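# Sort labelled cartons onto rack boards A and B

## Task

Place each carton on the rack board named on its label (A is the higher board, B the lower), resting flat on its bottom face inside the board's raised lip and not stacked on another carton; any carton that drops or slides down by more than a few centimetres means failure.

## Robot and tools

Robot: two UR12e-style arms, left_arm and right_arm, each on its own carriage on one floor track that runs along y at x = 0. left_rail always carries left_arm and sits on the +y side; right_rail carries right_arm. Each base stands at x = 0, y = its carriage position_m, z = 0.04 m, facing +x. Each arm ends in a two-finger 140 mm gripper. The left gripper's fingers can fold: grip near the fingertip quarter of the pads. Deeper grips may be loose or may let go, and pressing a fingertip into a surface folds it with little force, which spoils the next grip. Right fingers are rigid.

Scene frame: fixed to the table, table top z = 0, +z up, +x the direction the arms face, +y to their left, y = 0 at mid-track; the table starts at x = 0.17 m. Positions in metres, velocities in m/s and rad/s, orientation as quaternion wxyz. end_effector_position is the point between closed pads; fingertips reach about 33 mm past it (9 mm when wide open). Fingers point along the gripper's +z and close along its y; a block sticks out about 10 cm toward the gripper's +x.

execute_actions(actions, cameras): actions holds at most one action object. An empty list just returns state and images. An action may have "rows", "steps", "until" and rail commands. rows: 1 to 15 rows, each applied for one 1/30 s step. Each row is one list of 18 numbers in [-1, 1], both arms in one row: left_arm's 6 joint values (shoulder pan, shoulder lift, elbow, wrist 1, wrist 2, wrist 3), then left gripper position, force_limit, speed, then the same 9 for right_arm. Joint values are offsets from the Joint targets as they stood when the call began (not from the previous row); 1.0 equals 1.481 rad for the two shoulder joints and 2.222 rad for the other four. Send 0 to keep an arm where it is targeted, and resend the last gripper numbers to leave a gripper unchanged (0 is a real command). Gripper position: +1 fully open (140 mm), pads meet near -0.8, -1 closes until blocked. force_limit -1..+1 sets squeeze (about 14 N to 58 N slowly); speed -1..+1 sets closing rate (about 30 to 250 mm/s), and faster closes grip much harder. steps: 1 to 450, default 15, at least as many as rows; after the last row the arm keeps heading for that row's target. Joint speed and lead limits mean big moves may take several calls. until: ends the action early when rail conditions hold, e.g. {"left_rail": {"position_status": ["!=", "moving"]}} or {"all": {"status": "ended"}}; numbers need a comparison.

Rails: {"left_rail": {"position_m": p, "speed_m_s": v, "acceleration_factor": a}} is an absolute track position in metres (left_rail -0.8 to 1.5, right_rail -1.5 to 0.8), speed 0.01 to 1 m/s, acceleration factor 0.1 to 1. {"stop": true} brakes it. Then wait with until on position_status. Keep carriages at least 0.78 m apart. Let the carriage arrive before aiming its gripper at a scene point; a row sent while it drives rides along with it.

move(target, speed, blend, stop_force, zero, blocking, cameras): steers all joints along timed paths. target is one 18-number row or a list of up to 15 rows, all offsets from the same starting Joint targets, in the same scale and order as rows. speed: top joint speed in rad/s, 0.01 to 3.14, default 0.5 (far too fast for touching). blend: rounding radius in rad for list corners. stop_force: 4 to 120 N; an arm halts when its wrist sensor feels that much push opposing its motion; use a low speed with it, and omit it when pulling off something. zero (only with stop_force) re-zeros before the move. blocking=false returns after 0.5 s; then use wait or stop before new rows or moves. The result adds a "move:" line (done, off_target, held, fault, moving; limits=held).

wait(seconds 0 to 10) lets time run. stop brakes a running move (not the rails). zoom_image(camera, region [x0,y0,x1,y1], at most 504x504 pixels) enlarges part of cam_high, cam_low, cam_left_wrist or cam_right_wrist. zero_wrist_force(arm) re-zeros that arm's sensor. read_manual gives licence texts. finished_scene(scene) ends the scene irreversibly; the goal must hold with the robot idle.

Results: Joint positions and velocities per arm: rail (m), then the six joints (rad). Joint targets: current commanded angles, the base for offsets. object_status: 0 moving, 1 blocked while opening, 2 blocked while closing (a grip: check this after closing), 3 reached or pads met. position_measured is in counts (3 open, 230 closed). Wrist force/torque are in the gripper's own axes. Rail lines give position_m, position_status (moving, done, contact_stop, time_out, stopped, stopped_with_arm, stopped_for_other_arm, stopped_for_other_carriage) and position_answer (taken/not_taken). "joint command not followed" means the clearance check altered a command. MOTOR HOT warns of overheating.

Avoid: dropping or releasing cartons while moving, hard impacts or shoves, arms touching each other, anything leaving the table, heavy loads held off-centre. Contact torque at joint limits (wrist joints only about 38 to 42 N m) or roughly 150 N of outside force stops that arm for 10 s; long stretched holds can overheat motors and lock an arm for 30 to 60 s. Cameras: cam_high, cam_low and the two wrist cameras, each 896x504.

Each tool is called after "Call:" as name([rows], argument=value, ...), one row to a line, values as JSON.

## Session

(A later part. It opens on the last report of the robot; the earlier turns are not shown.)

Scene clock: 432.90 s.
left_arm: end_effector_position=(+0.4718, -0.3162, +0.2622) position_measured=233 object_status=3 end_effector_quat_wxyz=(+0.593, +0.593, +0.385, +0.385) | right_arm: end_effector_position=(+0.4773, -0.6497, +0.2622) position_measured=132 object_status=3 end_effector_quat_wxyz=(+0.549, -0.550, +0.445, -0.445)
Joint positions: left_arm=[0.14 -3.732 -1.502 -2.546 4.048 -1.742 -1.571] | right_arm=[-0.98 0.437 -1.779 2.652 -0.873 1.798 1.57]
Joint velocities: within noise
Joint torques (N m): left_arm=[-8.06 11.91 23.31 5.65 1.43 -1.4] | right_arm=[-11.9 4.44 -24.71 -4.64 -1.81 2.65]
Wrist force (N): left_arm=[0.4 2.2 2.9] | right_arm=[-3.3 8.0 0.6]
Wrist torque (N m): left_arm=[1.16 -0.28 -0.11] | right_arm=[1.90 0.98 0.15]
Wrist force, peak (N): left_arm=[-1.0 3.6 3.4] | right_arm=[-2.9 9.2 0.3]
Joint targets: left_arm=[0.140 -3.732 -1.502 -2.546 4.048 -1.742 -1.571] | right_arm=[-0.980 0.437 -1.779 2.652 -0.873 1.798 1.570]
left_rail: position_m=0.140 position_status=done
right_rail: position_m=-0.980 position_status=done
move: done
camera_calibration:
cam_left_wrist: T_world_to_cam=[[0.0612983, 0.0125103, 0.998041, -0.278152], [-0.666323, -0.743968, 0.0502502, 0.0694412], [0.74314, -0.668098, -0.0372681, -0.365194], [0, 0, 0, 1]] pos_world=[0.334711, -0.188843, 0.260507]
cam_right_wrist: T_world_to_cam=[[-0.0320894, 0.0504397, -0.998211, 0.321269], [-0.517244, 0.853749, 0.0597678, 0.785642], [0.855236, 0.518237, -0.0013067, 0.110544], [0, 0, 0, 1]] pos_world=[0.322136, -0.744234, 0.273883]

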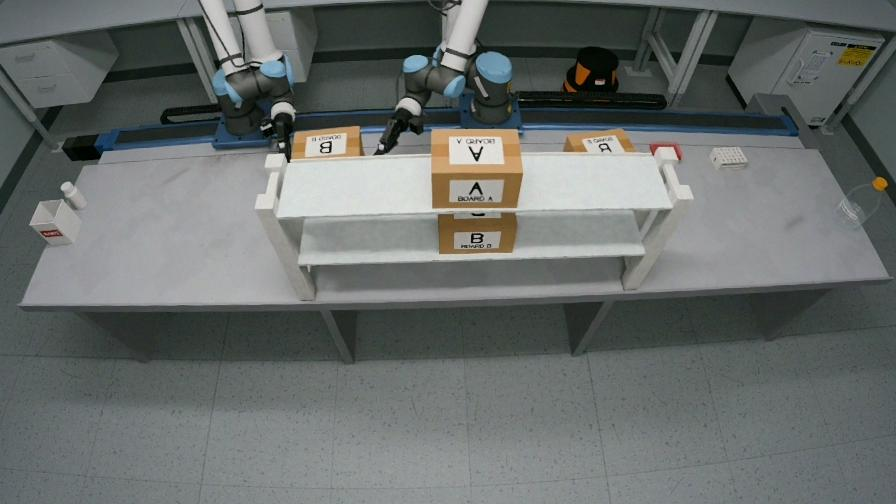

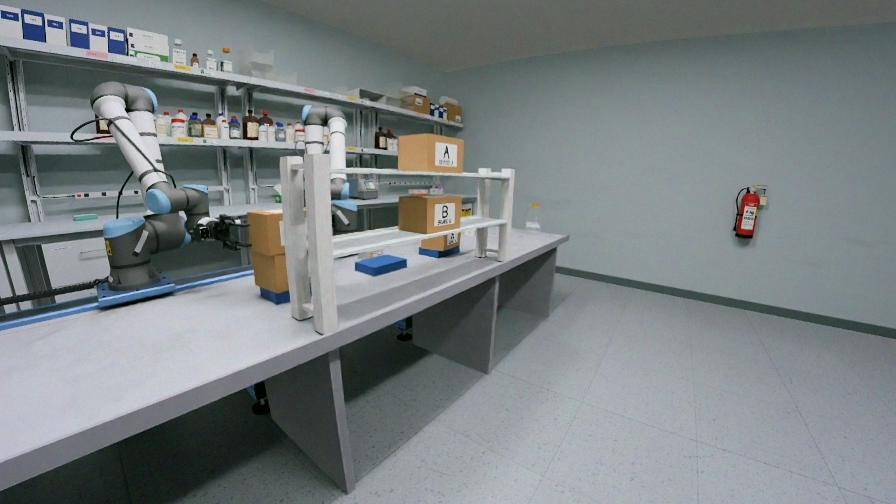

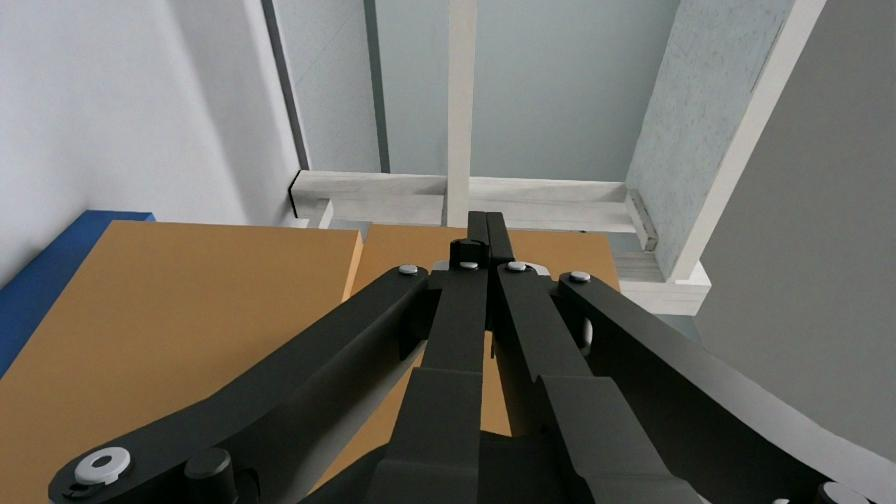

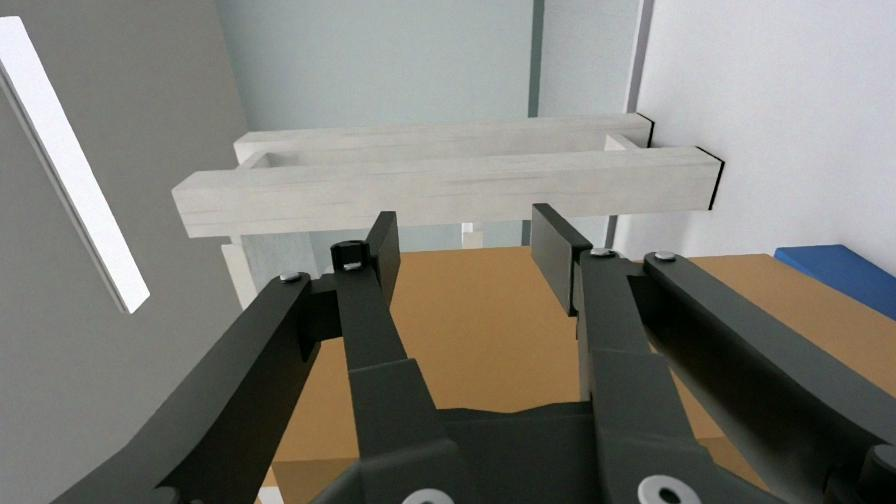

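Call:
move(target=[-0.0814,-0.0594,0.0378,0.0018,-0.0542,0,-1,0,0,0.1118,0.0747,-0.0369,-0.0129,0.0745,0,-0.03,0,0], speed=0.06, stop_force=42, cameras=["cam_high","cam_left_wrist"])

Scene clock: 438.77 s.
left_arm: end_effector_position=(+0.4729, -0.3499, +0.2625) position_measured=233 object_status=3 end_effector_quat_wxyz=(+0.593, +0.593, +0.385, +0.385) | right_arm: end_effector_position=(+0.4787, -0.6168, +0.2629) position_measured=132 object_status=3 end_effector_quat_wxyz=(+0.549, -0.550, +0.445, -0.445) end_effector_velocity=(+0.001, +0.000, +0.000) end_effector_angular_velocity=(+0.001, +0.000, -0.002)
Joint positions: left_arm=[0.14 -3.813 -1.561 -2.49 4.051 -1.823 -1.571] | right_arm=[-0.98 0.548 -1.705 2.597 -0.893 1.91 1.57]
Joint velocities: left_arm=[within noise] | right_arm=[0.001 -0.001 0 0 0 0 0.001]
Joint torques (N m): left_arm=[-7.66 38.84 34.35 1.47 15.86 -1.43] | right_arm=[9.36 -30.99 -32.86 -0.1 -17.27 2.95]
Wrist force (N): left_arm=[35.0 8.5 -16.5] | right_arm=[34.5 -0.3 -9.1]
Wrist torque (N m): left_arm=[0.98 0.54 -0.23] | right_arm=[1.88 2.01 0.49]
Wrist force, peak (N): left_arm=[46.4 10.6 -23.9] | right_arm=[47.3 -3.3 -13.4]
Joint targets: left_arm=[0.140 -3.813 -1.561 -2.490 4.051 -1.823 -1.571] | right_arm=[-0.980 0.548 -1.705 2.597 -0.893 1.910 1.570]
left_rail: position_m=0.140 position_status=done
right_rail: position_m=-0.980 position_status=done
move: contact (left_arm, right_arm); left_arm: the shoulder pan is farthest, 0.039 rad from its target; right_arm: the shoulder pan is farthest, 0.055 rad from its target
camera_calibration:
cam_left_wrist: T_world_to_cam=[[0.0613659, 0.0124692, 0.998037, -0.278235], [-0.666004, -0.744254, 0.0502487, 0.0450517], [0.74342, -0.66778, -0.0373673, -0.388518], [0, 0, 0, 1]] pos_world=[0.335911, -0.222445, 0.260908]
Images, in order (width x height): cam_high 896x504, cam_left_wrist 896x504.

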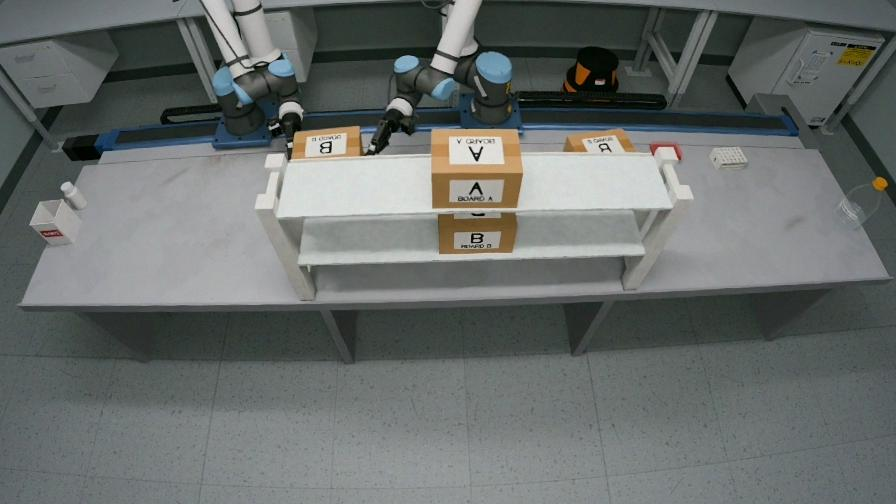

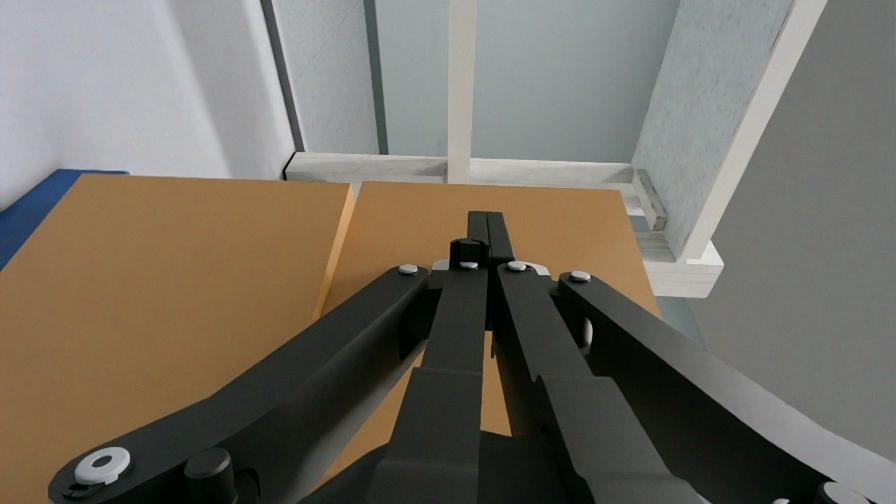

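Call:
move([
  [-0.001,0.0637,0.0185,-0.0610,0,0,-1,0,0,0.001,-0.0715,-0.0212,0.0688,0,0,-0.03,0,0],
  [-0.001,0.1182,0.0414,-0.1203,0,0,-1,0,0,0.001,-0.1302,-0.0472,0.1339,0,0,-0.03,0,0],
], speed=[0.08,0.12], blend=0.01, cameras=[])

Call:
move([
  [0.0941,0.0225,-0.0110,-0.0040,0.0627,0,-1,0,0,0.0291,0.0733,-0.0315,-0.0174,0.0194,0,-0.03,0,0],
  [0.1889,0.0373,-0.0179,-0.0070,0.1259,0,-1,0,0,0.0508,0.1375,-0.0644,-0.0272,0.0339,0,-0.03,0,0],
  [0.2812,0.0427,-0.0203,-0.0081,0.1874,0,-1,0,0,0.0677,0.1953,-0.0987,-0.0315,0.0451,0,-0.03,0,0],
  [0.3671,0.0384,-0.0184,-0.0072,0.2447,0,-1,0,0,0.0815,0.2483,-0.1341,-0.0315,0.0543,0,-0.03,0,0],
], speed=0.1, blend=0.01, cameras=["cam_high"])

Scene clock: 478.43 s.
left_arm: end_effector_position=(+0.4721, -0.3505, +0.3607) position_measured=233 object_status=3 end_effector_quat_wxyz=(+0.593, +0.593, +0.385, +0.384) | right_arm: end_effector_position=(+0.4781, -0.6159, +0.3607) position_measured=132 object_status=3 end_effector_quat_wxyz=(+0.550, -0.550, +0.444, -0.445)
Joint positions: left_arm=[0.14 -3.815 -1.386 -2.398 3.784 -1.823 -1.571] | right_arm=[-0.98 0.549 -1.897 2.493 -0.595 1.91 1.57]
Joint velocities: within noise
Joint torques (N m): left_arm=[-34.95 40.13 69.4 6.42 23.27 -1.3] | right_arm=[48.66 -31.94 -65.26 -3.71 -24.92 2.89]
Wrist force (N): left_arm=[51.2 -7.1 -20.4] | right_arm=[49.8 14.4 -9.6]
Wrist torque (N m): left_arm=[1.47 0.82 -0.03] | right_arm=[1.98 2.47 0.24]
Wrist force, peak (N): left_arm=[61.7 -7.5 -24.8] | right_arm=[60.4 14.3 -11.2]
Joint targets: left_arm=[0.140 -3.815 -1.386 -2.398 3.784 -1.823 -1.571] | right_arm=[-0.980 0.549 -1.898 2.493 -0.595 1.910 1.570]
left_rail: position_m=0.140 position_status=done
right_rail: position_m=-0.980 position_status=done
move: done
No camera images: "cameras" was empty.

Scene clock: 484.30 s.
left_arm: end_effector_position=(+0.6023, -0.2127, +0.3607) position_measured=233 object_status=3 end_effector_quat_wxyz=(+0.593, +0.593, +0.385, +0.384) | right_arm: end_effector_position=(+0.5972, -0.4774, +0.3605) position_measured=132 object_status=3 end_effector_quat_wxyz=(+0.550, -0.550, +0.444, -0.445)
Joint positions: left_arm=[0.14 -3.271 -1.329 -2.439 3.768 -1.28 -1.571] | right_arm=[-0.98 0.67 -1.53 2.195 -0.665 2.031 1.57]
Joint velocities: within noise
Joint torques (N m): left_arm=[-34.68 10.77 57.55 10.93 30.4 -1.52] | right_arm=[64.94 -25.21 -70.38 -11.14 -17.19 3.14]
Wrist force (N): left_arm=[67.3 -8.3 -24.6] | right_arm=[64.4 13.1 -15.0]
Wrist torque (N m): left_arm=[1.53 1.15 0.02] | right_arm=[2.14 2.92 0.62]
Wrist force, peak (N): left_arm=[69.5 -8.1 -25.4] | right_arm=[67.0 13.6 -15.3]
Joint targets: left_arm=[0.140 -3.271 -1.329 -2.439 3.768 -1.280 -1.571] | right_arm=[-0.980 0.670 -1.530 2.195 -0.665 2.031 1.570]
left_rail: position_m=0.140 position_status=done
right_rail: position_m=-0.980 position_status=done
move: done
Images, in order (width x height): cam_high 896x504.

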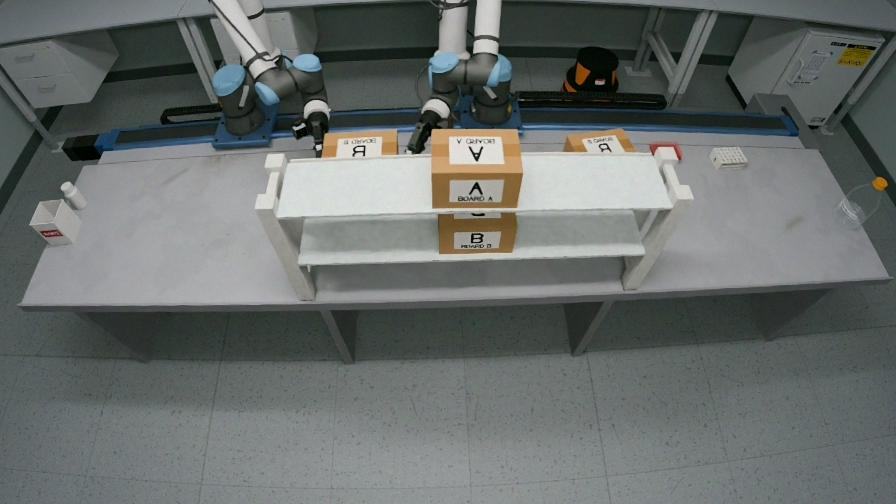

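Call:
move([
  [0.0111,-0.0562,0.0277,0.0098,0.0072,0,-1,0,0,-0.0381,0.0284,-0.0205,0.0016,-0.0252,0,-0.03,0,0],
  [0.0200,-0.1093,0.0572,0.0156,0.0129,0,-1,0,0,-0.0716,0.0587,-0.0436,0.0045,-0.0473,0,-0.03,0,0],
  [0.0268,-0.1593,0.0886,0.0176,0.0175,0,-1,0,0,-0.1006,0.0905,-0.0690,0.0087,-0.0667,0,-0.03,0,0],
  [0.0323,-0.2069,0.1216,0.0163,0.0212,0,-1,0,0,-0.1261,0.1234,-0.0967,0.0144,-0.0837,0,-0.03,0,0],
], speed=0.08, blend=0.008, cameras=["cam_high"])

Call:
zoom_image(camera="cam_high", region=[290, 170, 530, 270])

Scene clock: 508.60 s.
left_arm: end_effector_position=(+0.7854, -0.2124, +0.3606) position_measured=233 object_status=3 end_effector_quat_wxyz=(+0.593, +0.593, +0.385, +0.385) | right_arm: end_effector_position=(+0.7807, -0.4775, +0.3603) position_measured=132 object_status=3 end_effector_quat_wxyz=(+0.549, -0.550, +0.445, -0.445)
Joint positions: left_arm=[0.14 -3.223 -1.636 -2.168 3.804 -1.232 -1.571] | right_arm=[-0.98 0.483 -1.347 1.98 -0.633 1.845 1.57]
Joint velocities: within noise
Joint torques (N m): left_arm=[-46.56 38.54 53.74 3.66 29 -1.37] | right_arm=[45.88 -46.27 -65.74 -4.14 -29.81 2.71]
Wrist force (N): left_arm=[64.1 -7.1 -22.4] | right_arm=[61.3 13.9 -14.3]
Wrist torque (N m): left_arm=[1.44 1.10 -0.02] | right_arm=[2.08 2.78 0.36]
Wrist force, peak (N): left_arm=[72.4 -8.4 -25.9] | right_arm=[69.3 13.3 -16.3]
Joint targets: left_arm=[0.140 -3.223 -1.636 -2.168 3.804 -1.232 -1.571] | right_arm=[-0.980 0.483 -1.347 1.980 -0.633 1.845 1.570]
left_rail: position_m=0.140 position_status=done
right_rail: position_m=-0.980 position_status=done
move: done
Images, in order (width x height): cam_high 896x504.

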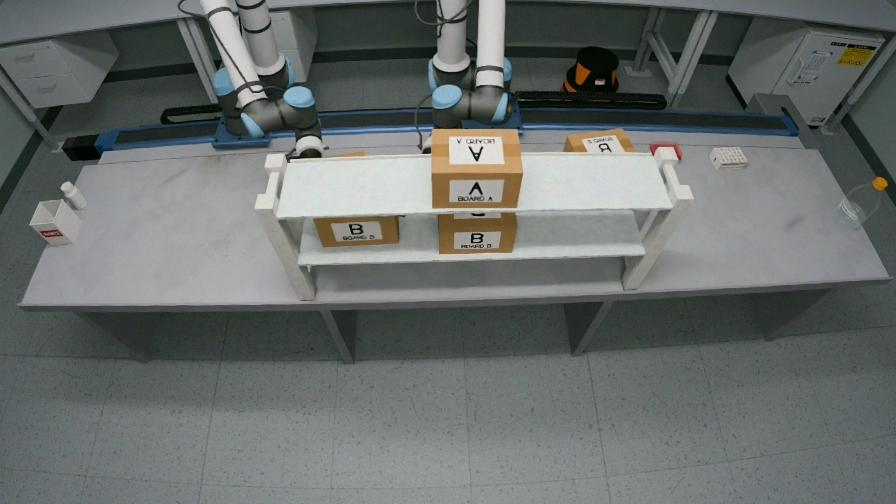

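Scaled by 2.100.

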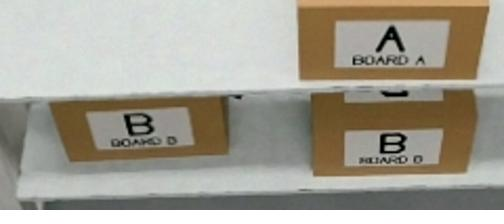

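Call:
move(target=[0.0007,-0.0060,0.0044,-0.0003,0.0005,0,-1,0,0,-0.0026,0.0036,-0.0030,0.0006,-0.0018,0,-0.03,0,0], speed=0.05, cameras=[])

Call:
move(target=[0,-0.0488,-0.0200,0.0526,0,0,-1,0,0,0,0.0419,0.0180,-0.0459,0,0,-0.03,0,0], speed=0.03, stop_force=14, cameras=["cam_high"])

Call:
zoom_image(camera="cam_high", region=[290, 170, 530, 270])

Scene clock: 522.50 s.
left_arm: end_effector_position=(+0.7914, -0.2124, +0.3607) position_measured=233 object_status=3 end_effector_quat_wxyz=(+0.593, +0.593, +0.385, +0.385) | right_arm: end_effector_position=(+0.7855, -0.4775, +0.3602) position_measured=132 object_status=3 end_effector_quat_wxyz=(+0.549, -0.550, +0.445, -0.445)
Joint positions: left_arm=[0.14 -3.222 -1.644 -2.159 3.803 -1.231 -1.571] | right_arm=[-0.98 0.48 -1.342 1.973 -0.632 1.841 1.57]
Joint velocities: within noise
Joint torques (N m): left_arm=[-46.46 37.87 54.69 3.42 28.76 -1.53] | right_arm=[45.99 -47.52 -66.73 -4.28 -29.93 2.84]
Wrist force (N): left_arm=[63.7 -7.6 -22.5] | right_arm=[61.0 13.8 -14.5]
Wrist torque (N m): left_arm=[1.41 1.11 -0.01] | right_arm=[2.11 2.74 0.42]
Wrist force, peak (N): left_arm=[64.4 -7.4 -22.6] | right_arm=[61.7 13.6 -14.1]
Joint targets: left_arm=[0.140 -3.222 -1.645 -2.159 3.803 -1.231 -1.571] | right_arm=[-0.980 0.479 -1.342 1.973 -0.632 1.841 1.570]
left_rail: position_m=0.140 position_status=done
right_rail: position_m=-0.980 position_status=done
move: done
No camera images: "cameras" was empty.

Scene clock: 527.13 s.
left_arm: end_effector_position=(+0.7920, -0.2124, +0.3133) position_measured=233 object_status=3 end_effector_quat_wxyz=(+0.593, +0.593, +0.385, +0.385) | right_arm: end_effector_position=(+0.7860, -0.4774, +0.3159) position_measured=132 object_status=3 end_effector_quat_wxyz=(+0.549, -0.550, +0.445, -0.445)
Joint positions: left_arm=[0.14 -3.222 -1.707 -2.197 3.904 -1.231 -1.571] | right_arm=[-0.98 0.479 -1.292 2.005 -0.714 1.841 1.57]
Joint velocities: within noise
Joint torques (N m): left_arm=[-58.26 57.15 41.16 0.84 28.96 -1.59] | right_arm=[55.91 -76.4 -52 -2.8 -30.08 2.79]
Wrist force (N): left_arm=[66.8 5.9 -23.9] | right_arm=[61.8 1.2 -8.6]
Wrist torque (N m): left_arm=[1.01 1.23 -0.18] | right_arm=[0.92 3.05 -0.24]
Wrist force, peak (N): left_arm=[67.0 12.3 -27.4] | right_arm=[65.0 -7.4 -21.5]
Joint targets: left_arm=[0.140 -3.222 -1.707 -2.197 3.904 -1.231 -1.571] | right_arm=[-0.980 0.479 -1.292 2.005 -0.714 1.841 1.570]
left_rail: position_m=0.140 position_status=done
right_rail: position_m=-0.980 position_status=done
move: contact (left_arm, right_arm); left_arm: the wrist 1 is farthest, 0.016 rad from its target; right_arm: the wrist 1 is farthest, 0.020 rad from its target
Images, in order (width x height): cam_high 896x504.

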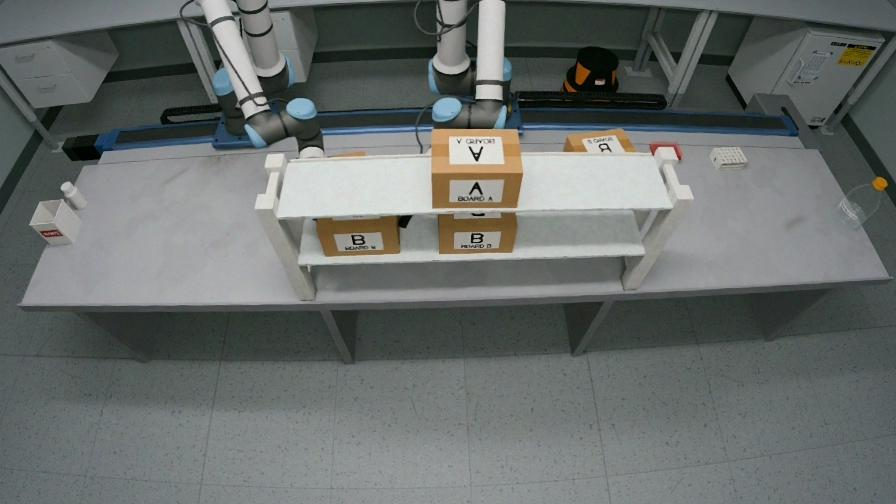

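Scaled by 2.100.

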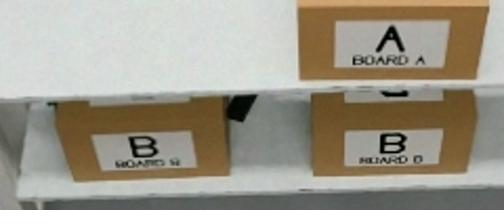

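Call:
move([
  [0.0559,0.0163,-0.0126,0.0017,0.0373,0,-1,0,0,-0.0430,-0.0257,0.0248,-0.0077,-0.0287,0,-0.03,0,0],
  [0.0569,0.2252,-0.1431,-0.0070,0.0379,0,-1,0,0,0.0504,-0.1341,0.1140,-0.0246,0.0336,0,-0.03,0,0],
  [-0.2552,0.4308,-0.0950,-0.1922,-0.2646,0,-1,0,0,-0.0139,-0.5271,0.1814,0.1699,-0.0099,0,-0.03,0,0],
], speed=[0.05,0.3,0.4])

Call:
zoom_image(camera="cam_high", region=[270, 110, 400, 175])

Call:
zoom_image(camera="cam_low", region=[230, 120, 480, 300])

Scene clock: 545.47 s.
left_arm: end_effector_position=(+0.4757, -0.1956, +0.4501) position_measured=233 object_status=3 end_effector_quat_wxyz=(+0.550, +0.549, +0.445, +0.445) | right_arm: end_effector_position=(+0.4756, -0.6440, +0.4499) position_measured=132 object_status=3 end_effector_quat_wxyz=(+0.550, -0.550, +0.444, -0.445)
Joint positions: left_arm=[0.14 -3.6 -1.069 -2.408 3.477 -1.819 -1.571] | right_arm=[-0.98 0.459 -2.072 2.408 -0.336 1.819 1.57]
Joint velocities: within noise
Joint torques (N m): left_arm=[-8.82 20.29 52.7 0.37 -1.66 -1.6] | right_arm=[-13.22 -20.36 -39.93 -0.12 -2.16 2.64]
Wrist force (N): left_arm=[-0.9 4.8 2.9] | right_arm=[-1.4 8.4 0.1]
Wrist torque (N m): left_arm=[1.71 0.04 -0.11] | right_arm=[1.99 0.58 0.15]
Wrist force, peak (N): left_arm=[67.8 5.7 -23.8] | right_arm=[61.9 1.4 -9.0]
Joint targets: left_arm=[0.140 -3.600 -1.069 -2.408 3.477 -1.819 -1.571] | right_arm=[-0.980 0.459 -2.073 2.408 -0.336 1.819 1.570]
left_rail: position_m=0.140 position_status=done
right_rail: position_m=-0.980 position_status=done
move: done
camera_calibration:
cam_left_wrist: T_world_to_cam=[[0.0571785, 0.0250842, 0.998049, -0.462958], [-0.496972, -0.866311, 0.0502449, 0.0479455], [0.865881, -0.498876, -0.0370682, -0.305895], [0, 0, 0, 1]] pos_world=[0.315167, -0.0994549, 0.448307]
cam_right_wrist: T_world_to_cam=[[-0.0315252, 0.0506536, -0.998219, 0.50809], [-0.518776, 0.852826, 0.0596595, 0.768821], [0.854329, 0.519732, -0.000607639, 0.110295], [0, 0, 0, 1]] pos_world=[0.320635, -0.738731, 0.461384]

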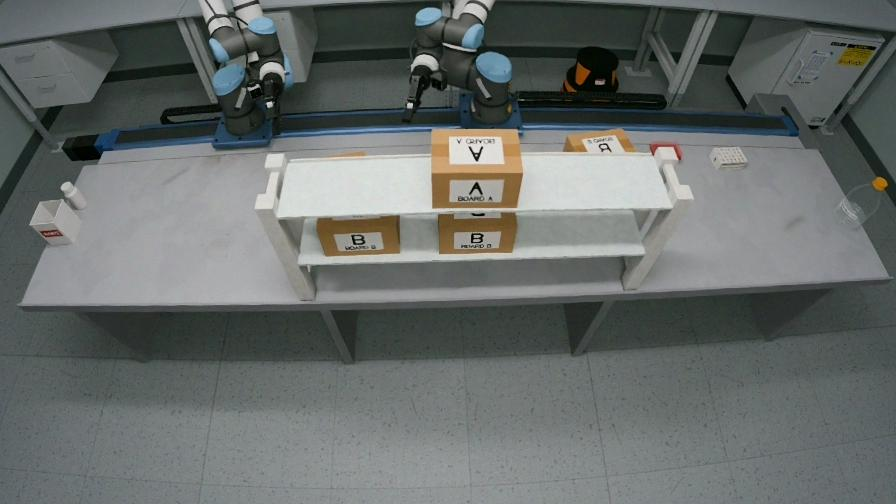

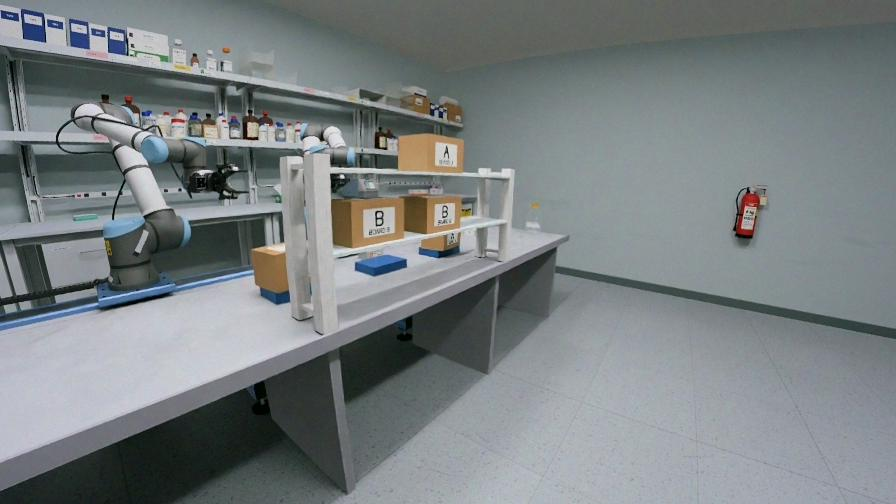

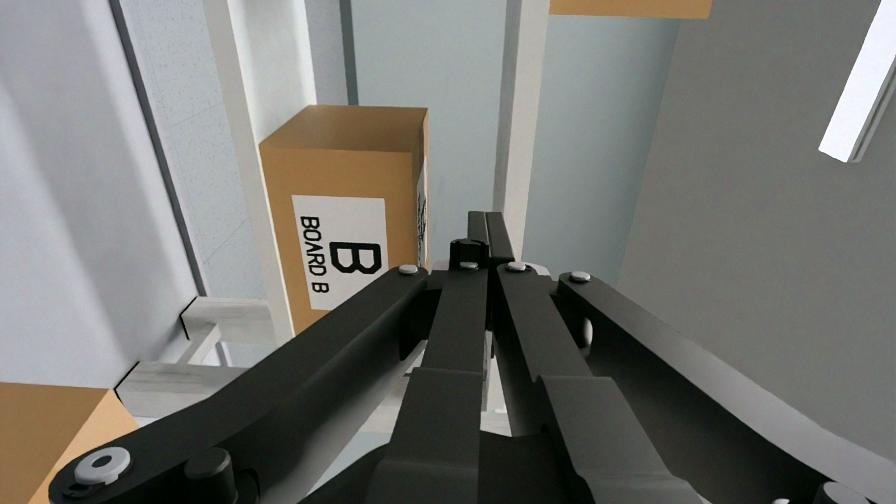

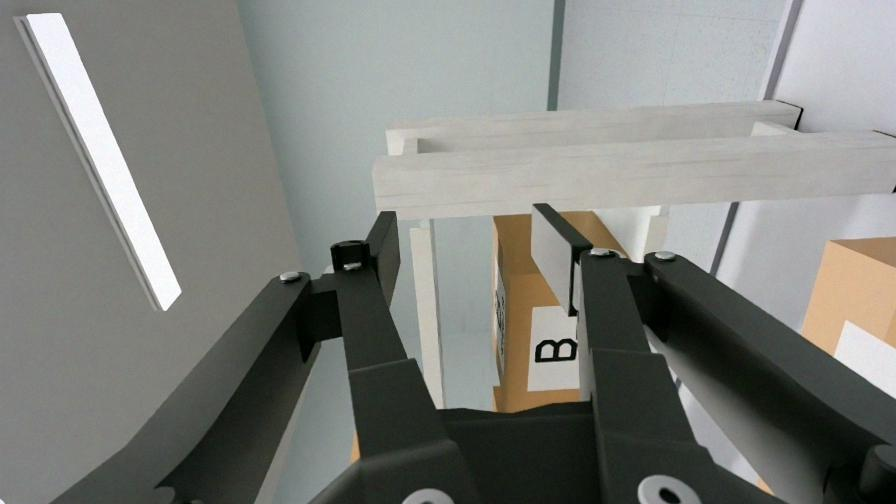

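Scaled by 3.877.

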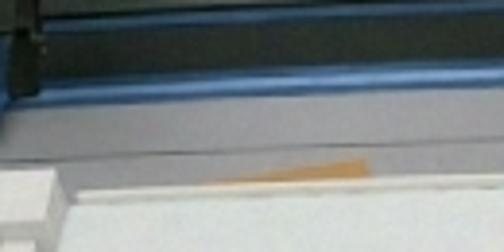

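Scaled by 2.016.

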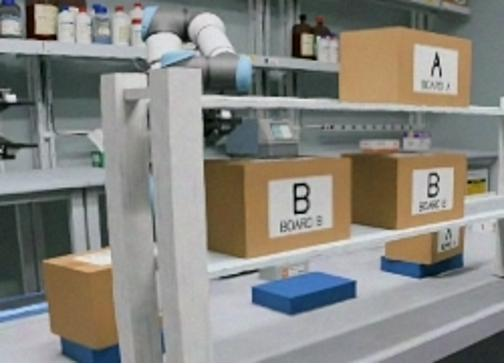

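Call:
execute_actions([
  {"right_rail":{"position_m":-1.05},"steps":120,"until":{"right_rail":{"position_status":["!=","moving"]}}},
], cameras=[])

Call:
move([
  [-0.2426,-0.1373,0.0504,0.0412,-0.1379,0,-1,0,0,0.0136,0.0468,-0.0151,-0.0156,-0.0613,0,-0.03,0,0],
  [-0.2426,-0.3148,-0.0374,0.2473,-0.1379,0,-1,0,0,0.0136,0.2343,0.0829,-0.2386,-0.0613,0,-0.03,0,0],
  [-0.2426,-0.5787,-0.0694,0.4550,-0.1379,0,-1,0,0,0.0136,0.5524,0.1205,-0.4882,-0.0613,0,-0.03,0,0],
], speed=0.35, blend=0.03, cameras=["cam_left_wrist","cam_right_wrist"])

Scene clock: 589.07 s.
left_arm: end_effector_position=(+0.4757, -0.1956, +0.4501) position_measured=233 object_status=3 end_effector_quat_wxyz=(+0.550, +0.549, +0.445, +0.445) | right_arm: end_effector_position=(+0.4756, -0.7139, +0.4500) position_measured=132 object_status=3 end_effector_quat_wxyz=(+0.550, -0.550, +0.444, -0.445) end_effector_velocity=(+0.000, -0.001, -0.001) end_effector_angular_velocity=(-0.001, +0.001, +0.000)
Joint positions: left_arm=[0.14 -3.6 -1.069 -2.408 3.477 -1.819 -1.571] | right_arm=[-1.05 0.459 -2.073 2.408 -0.336 1.819 1.57]
Joint velocities: left_arm=[within noise] | right_arm=[-0.001 0 0 0 0 0 0]
Joint torques (N m): left_arm=[-7.17 19.6 45.04 1.98 -1.26 -1.43] | right_arm=[-9.33 -16.98 -49.47 -1.57 -1.46 2.76]
Wrist force (N): left_arm=[-0.9 4.9 2.8] | right_arm=[-1.7 8.2 -0.1]
Wrist torque (N m): left_arm=[1.73 0.05 -0.11] | right_arm=[1.96 0.65 0.15]
Wrist force, peak (N): left_arm=[-0.9 5.3 3.4] | right_arm=[-2.4 8.6 0.0]
Joint targets: left_arm=[0.140 -3.600 -1.069 -2.408 3.477 -1.819 -1.571] | right_arm=[-1.050 0.459 -2.073 2.408 -0.336 1.819 1.570]
Tool commands: left_gripper/position=-1.0 left_gripper/force_limit=+0.0 left_gripper/speed=+0.0 right_gripper/position=-0.03 right_gripper/force_limit=+0.0 right_gripper/speed=+0.0
left_rail: position_m=0.140 position_status=done
right_rail: position_m=-1.050 position_status=done
No camera images: "cameras" was empty.

Scene clock: 593.63 s.
left_arm: end_effector_position=(+0.4344, -0.3159, +0.1181) position_measured=233 object_status=3 end_effector_quat_wxyz=(+0.561, +0.561, +0.430, +0.430) | right_arm: end_effector_position=(+0.4821, -0.6461, +0.1177) position_measured=132 object_status=3 end_effector_quat_wxyz=(+0.583, -0.583, +0.400, -0.400)
Joint positions: left_arm=[0.14 -3.96 -1.926 -2.562 4.488 -2.126 -1.571] | right_arm=[-1.05 0.479 -1.254 2.676 -1.421 1.682 1.57]
Joint velocities: within noise
Joint torques (N m): left_arm=[-6.54 28.29 5.33 5.35 -1.53 -1.67] | right_arm=[13.63 -21.61 -1.57 -4.76 -1.75 2.62]
Wrist force (N): left_arm=[-1.0 4.7 2.5] | right_arm=[-1.8 8.4 -0.4]
Wrist torque (N m): left_arm=[1.71 0.07 -0.08] | right_arm=[2.01 0.67 0.17]
Wrist force, peak (N): left_arm=[-2.0 6.3 2.6] | right_arm=[-1.7 9.3 -0.5]
Joint targets: left_arm=[0.140 -3.960 -1.926 -2.562 4.488 -2.126 -1.571] | right_arm=[-1.050 0.479 -1.254 2.676 -1.421 1.682 1.570]
left_rail: position_m=0.140 position_status=done
right_rail: position_m=-1.050 position_status=done
move: done
camera_calibration:
cam_left_wrist: T_world_to_cam=[[0.0587625, 0.0218088, 0.998034, -0.12797], [-0.542118, -0.838799, 0.0502482, -0.0318536], [0.838245, -0.544005, -0.037467, -0.34461], [0, 0, 0, 1]] pos_world=[0.279119, -0.211397, 0.116408]
cam_right_wrist: T_world_to_cam=[[-0.0400807, 0.0445142, -0.998204, 0.177031], [-0.64522, 0.761647, 0.0598724, 0.795844], [0.762945, 0.646461, -0.00180592, 0.231717], [0, 0, 0, 1]] pos_world=[0.343803, -0.763829, 0.129482]
Images, in order (width x height): cam_left_wrist 896x504, cam_right_wrist 896x504.

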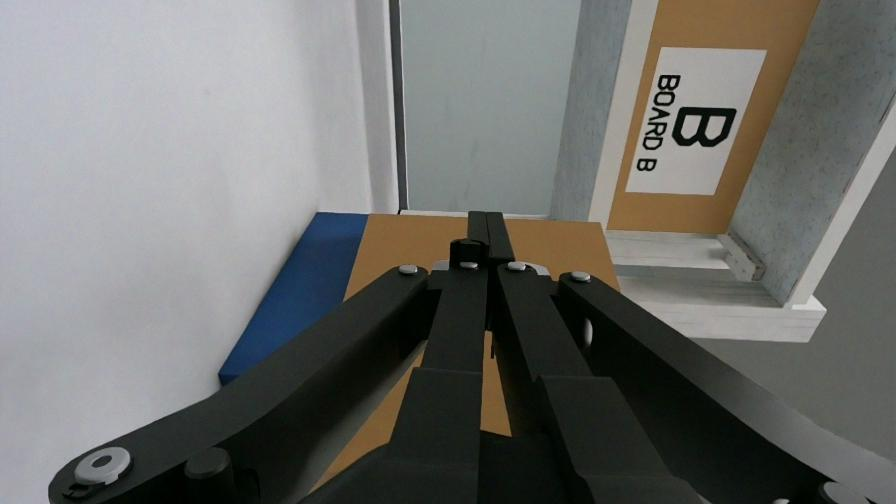

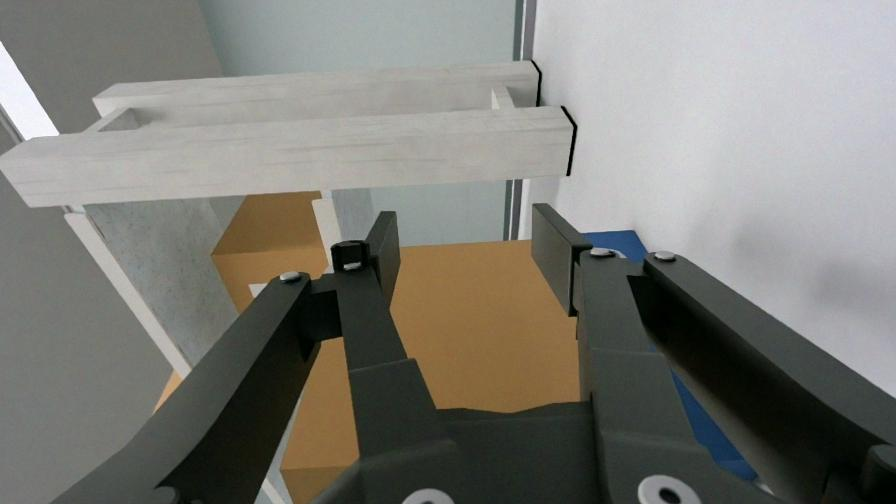

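Call:
move(target=[-0.0497,-0.0265,0.0450,-0.0274,-0.0331,0,-1,0,0,0.1060,0.0190,-0.0374,0.0247,0.0707,0,-0.03,0,0], speed=0.05, stop_force=42, cameras=["cam_left_wrist","cam_right_wrist"])

Scene clock: 600.23 s.
left_arm: end_effector_position=(+0.4404, -0.3492, +0.1178) position_measured=233 object_status=3 end_effector_quat_wxyz=(+0.561, +0.561, +0.430, +0.430) | right_arm: end_effector_position=(+0.4781, -0.6133, +0.1175) position_measured=132 object_status=3 end_effector_quat_wxyz=(+0.582, -0.583, +0.400, -0.401)
Joint positions: left_arm=[0.14 -4.009 -1.952 -2.495 4.447 -2.175 -1.571] | right_arm=[-1.05 0.584 -1.235 2.62 -1.384 1.788 1.57]
Joint velocities: within noise
Joint torques (N m): left_arm=[-5.91 56.7 24.36 5.36 17.1 -1.53] | right_arm=[11.48 -57.84 -13.21 -3.59 -17.04 2.51]
Wrist force (N): left_arm=[36.8 16.2 -12.2] | right_arm=[34.9 1.2 -8.7]
Wrist torque (N m): left_arm=[1.43 0.83 -0.28] | right_arm=[2.15 1.66 0.21]
Wrist force, peak (N): left_arm=[46.0 19.9 -22.2] | right_arm=[46.1 -0.3 -14.8]
Joint targets: left_arm=[0.140 -4.009 -1.952 -2.495 4.447 -2.175 -1.571] | right_arm=[-1.050 0.584 -1.235 2.620 -1.384 1.788 1.570]
left_rail: position_m=0.140 position_status=done
right_rail: position_m=-1.050 position_status=done
move: contact (left_arm, right_arm); left_arm: the elbow is farthest, 0.033 rad from its target; right_arm: the shoulder pan is farthest, 0.052 rad from its target
camera_calibration:
cam_left_wrist: T_world_to_cam=[[0.0589491, 0.0215846, 0.998028, -0.127505], [-0.541738, -0.83905, 0.0501445, -0.0566829], [0.838478, -0.543625, -0.0377681, -0.367703], [0, 0, 0, 1]] pos_world=[0.28512, -0.2447, 0.116209]
cam_right_wrist: T_world_to_cam=[[-0.0400634, 0.044397, -0.99821, 0.175016], [-0.644732, 0.762069, 0.0597707, 0.768391], [0.763358, 0.645972, -0.00190686, 0.213156], [0, 0, 0, 1]] pos_world=[0.339703, -0.73103, 0.129182]
Images, in order (width x height): cam_left_wrist 896x504, cam_right_wrist 896x504.

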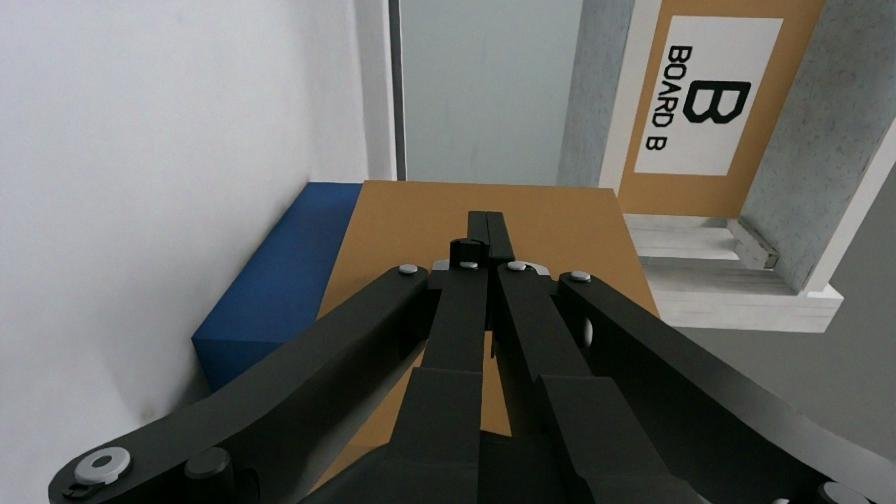

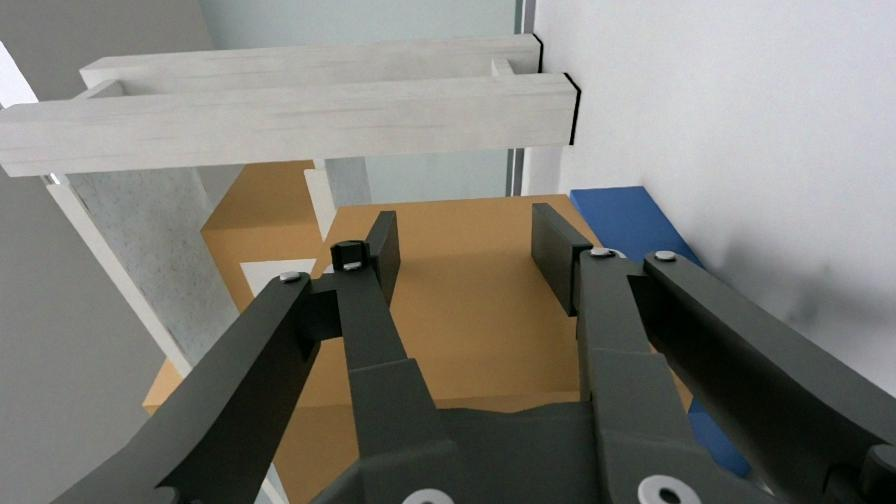

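Call:
move([
  [-0.001,0.0743,0.0035,-0.0530,0,0,-1,0,0,0.001,-0.0918,-0.0043,0.0655,0,0,-0.03,0,0],
  [-0.001,0.1699,0.0147,-0.1279,0,0,-1,0,0,0.001,-0.2078,-0.0177,0.1562,0,0,-0.03,0,0],
  [-0.001,0.2654,0.0362,-0.2131,0,0,-1,0,0,0.001,-0.3192,-0.0427,0.2555,0,0,-0.03,0,0],
  [-0.001,0.3413,0.0657,-0.2932,0,0,-1,0,0,0.001,-0.4028,-0.0760,0.3445,0,0,-0.03,0,0],
  [-0.001,0.3978,0.1015,-0.3667,0,0,-1,0,0,0.001,-0.4614,-0.1158,0.4233,0,0,-0.03,0,0],
  [-0.001,0.4414,0.1492,-0.4434,0,0,-1,0,0,0.001,-0.5028,-0.1670,0.5021,0,0,-0.03,0,0],
  [-0.001,0.4678,0.2095,-0.5213,0,0,-1,0,0,0.001,-0.5246,-0.2306,0.5802,0,0,-0.03,0,0],
], speed=[0.1,0.16,0.18,0.18,0.18,0.18,0.16], blend=0.01, cameras=["cam_high"])

Scene clock: 629.23 s.
left_arm: end_effector_position=(+0.4396, -0.3497, +0.6000) position_measured=233 object_status=3 end_effector_quat_wxyz=(+0.562, +0.561, +0.430, +0.430) | right_arm: end_effector_position=(+0.4772, -0.6125, +0.6001) position_measured=132 object_status=3 end_effector_quat_wxyz=(+0.583, -0.583, +0.400, -0.400)
Joint positions: left_arm=[0.14 -4.01 -1.259 -2.03 3.289 -2.175 -1.571] | right_arm=[-1.05 0.586 -2.012 2.108 -0.095 1.788 1.57]
Joint velocities: within noise
Joint torques (N m): left_arm=[-33.98 18.28 70.23 7.39 25.38 -1.78] | right_arm=[59.04 -24.09 -69.3 -5.55 -28.1 2.89]
Wrist force (N): left_arm=[64.8 -2.4 -24.2] | right_arm=[64.8 17.7 -15.3]
Wrist torque (N m): left_arm=[1.87 1.35 -0.06] | right_arm=[1.66 2.49 -0.37]
Wrist force, peak (N): left_arm=[92.0 -2.3 -35.1] | right_arm=[92.3 17.7 -20.9]
Joint targets: left_arm=[0.140 -4.010 -1.259 -2.030 3.289 -2.175 -1.571] | right_arm=[-1.050 0.586 -2.012 2.108 -0.095 1.788 1.570]
left_rail: position_m=0.140 position_status=done
right_rail: position_m=-1.050 position_status=done
move: done
Images, in order (width x height): cam_high 896x504.

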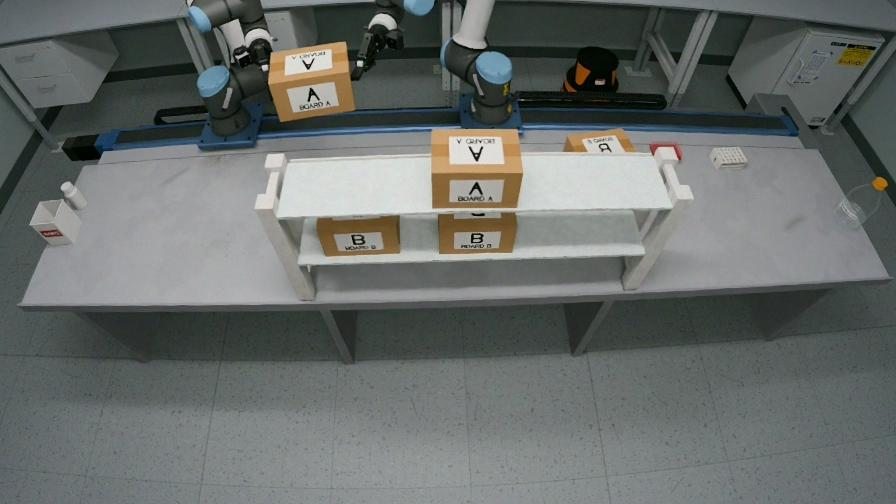

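Call:
move([
  [0.0970,0.0344,-0.0147,-0.0082,0.0788,0,-1,0,0,0.0382,0.0600,-0.0233,-0.0167,0.0397,0,-0.03,0,0],
  [0.2011,0.0611,-0.0253,-0.0154,0.1625,0,-1,0,0,0.0683,0.1174,-0.0489,-0.0293,0.0740,0,-0.03,0,0],
  [0.3073,0.0781,-0.0318,-0.0203,0.2475,0,-1,0,0,0.0925,0.1723,-0.0765,-0.0384,0.1043,0,-0.03,0,0],
  [0.4106,0.0841,-0.0340,-0.0221,0.3306,0,-1,0,0,0.1123,0.2256,-0.1064,-0.0440,0.1317,0,-0.03,0,0],
  [0.5052,0.0781,-0.0318,-0.0203,0.4078,0,-1,0,0,0.1288,0.2774,-0.1383,-0.0466,0.1569,0,-0.03,0,0],
], speed=0.12, blend=0.01, cameras=["cam_high"])

Scene clock: 674.53 s.
left_arm: end_effector_position=(+0.6022, -0.2102, +0.6000) position_measured=233 object_status=3 end_effector_quat_wxyz=(+0.594, +0.594, +0.384, +0.384) | right_arm: end_effector_position=(+0.5971, -0.4752, +0.6001) position_measured=132 object_status=3 end_effector_quat_wxyz=(+0.549, -0.550, +0.444, -0.445)
Joint positions: left_arm=[0.14 -3.262 -1.144 -2.1 3.244 -1.269 -1.571] | right_arm=[-1.05 0.777 -1.602 1.801 -0.199 2.137 1.57]
Joint velocities: within noise
Joint torques (N m): left_arm=[-43.62 1.11 62.71 9.51 33.74 -1.86] | right_arm=[69.35 -14.18 -74.9 -14.42 -19.25 2.86]
Wrist force (N): left_arm=[74.3 -3.2 -27.2] | right_arm=[73.9 16.8 -17.5]
Wrist torque (N m): left_arm=[1.89 1.55 -0.01] | right_arm=[1.77 2.80 -0.07]
Wrist force, peak (N): left_arm=[79.2 -2.1 -29.3] | right_arm=[79.3 17.6 -19.0]
Joint targets: left_arm=[0.140 -3.262 -1.144 -2.100 3.244 -1.269 -1.571] | right_arm=[-1.050 0.777 -1.602 1.801 -0.199 2.137 1.570]
left_rail: position_m=0.140 position_status=done
right_rail: position_m=-1.050 position_status=done
move: done
Images, in order (width x height): cam_high 896x504.

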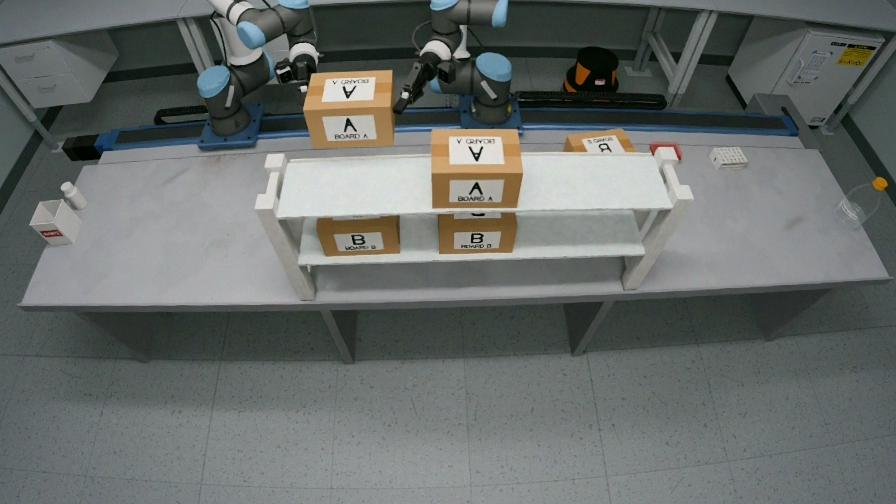

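Call:
move([
  [0.0107,-0.0541,0.0214,0.0146,0.0068,0,-1,0,0,-0.0388,0.0266,-0.0175,-0.0002,-0.0255,0,-0.03,0,0],
  [0.0193,-0.1074,0.0453,0.0263,0.0122,0,-1,0,0,-0.0737,0.0559,-0.0377,0.0004,-0.0485,0,-0.03,0,0],
  [0.0258,-0.1599,0.0716,0.0350,0.0165,0,-1,0,0,-0.1046,0.0874,-0.0605,0.0023,-0.0691,0,-0.03,0,0],
  [0.0309,-0.2114,0.1002,0.0407,0.0199,0,-1,0,0,-0.1325,0.1211,-0.0859,0.0052,-0.0876,0,-0.03,0,0],
], speed=0.08, blend=0.008, cameras=["cam_high"])

Call:
zoom_image(camera="cam_high", region=[290, 130, 530, 230])

Scene clock: 694.73 s.
left_arm: end_effector_position=(+0.7877, -0.2094, +0.5999) position_measured=233 object_status=3 end_effector_quat_wxyz=(+0.593, +0.593, +0.385, +0.384) | right_arm: end_effector_position=(+0.7830, -0.4761, +0.6000) position_measured=132 object_status=3 end_effector_quat_wxyz=(+0.549, -0.550, +0.445, -0.445)
Joint positions: left_arm=[0.14 -3.216 -1.457 -1.878 3.334 -1.225 -1.571] | right_arm=[-1.05 0.58 -1.422 1.61 -0.187 1.942 1.57]
Joint velocities: within noise
Joint torques (N m): left_arm=[-41.62 26.54 61.26 8.71 25.75 -1.83] | right_arm=[39.4 -43.82 -70.77 -5.5 -26.78 2.58]
Wrist force (N): left_arm=[55.5 -2.1 -19.9] | right_arm=[55.2 17.2 -13.4]
Wrist torque (N m): left_arm=[1.95 1.16 -0.03] | right_arm=[1.77 2.27 -0.16]
Wrist force, peak (N): left_arm=[77.1 -3.1 -28.1] | right_arm=[77.0 16.4 -18.2]
Joint targets: left_arm=[0.140 -3.216 -1.457 -1.878 3.334 -1.225 -1.571] | right_arm=[-1.050 0.580 -1.422 1.610 -0.187 1.942 1.570]
left_rail: position_m=0.140 position_status=done
right_rail: position_m=-1.050 position_status=done
move: done
Images, in order (width x height): cam_high 896x504.

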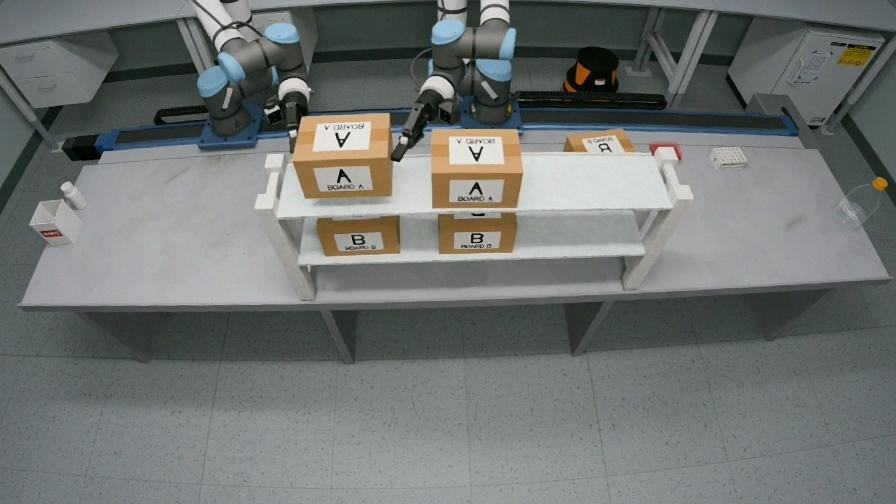

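Scaled by 2.100.

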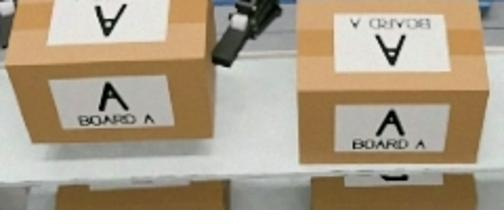

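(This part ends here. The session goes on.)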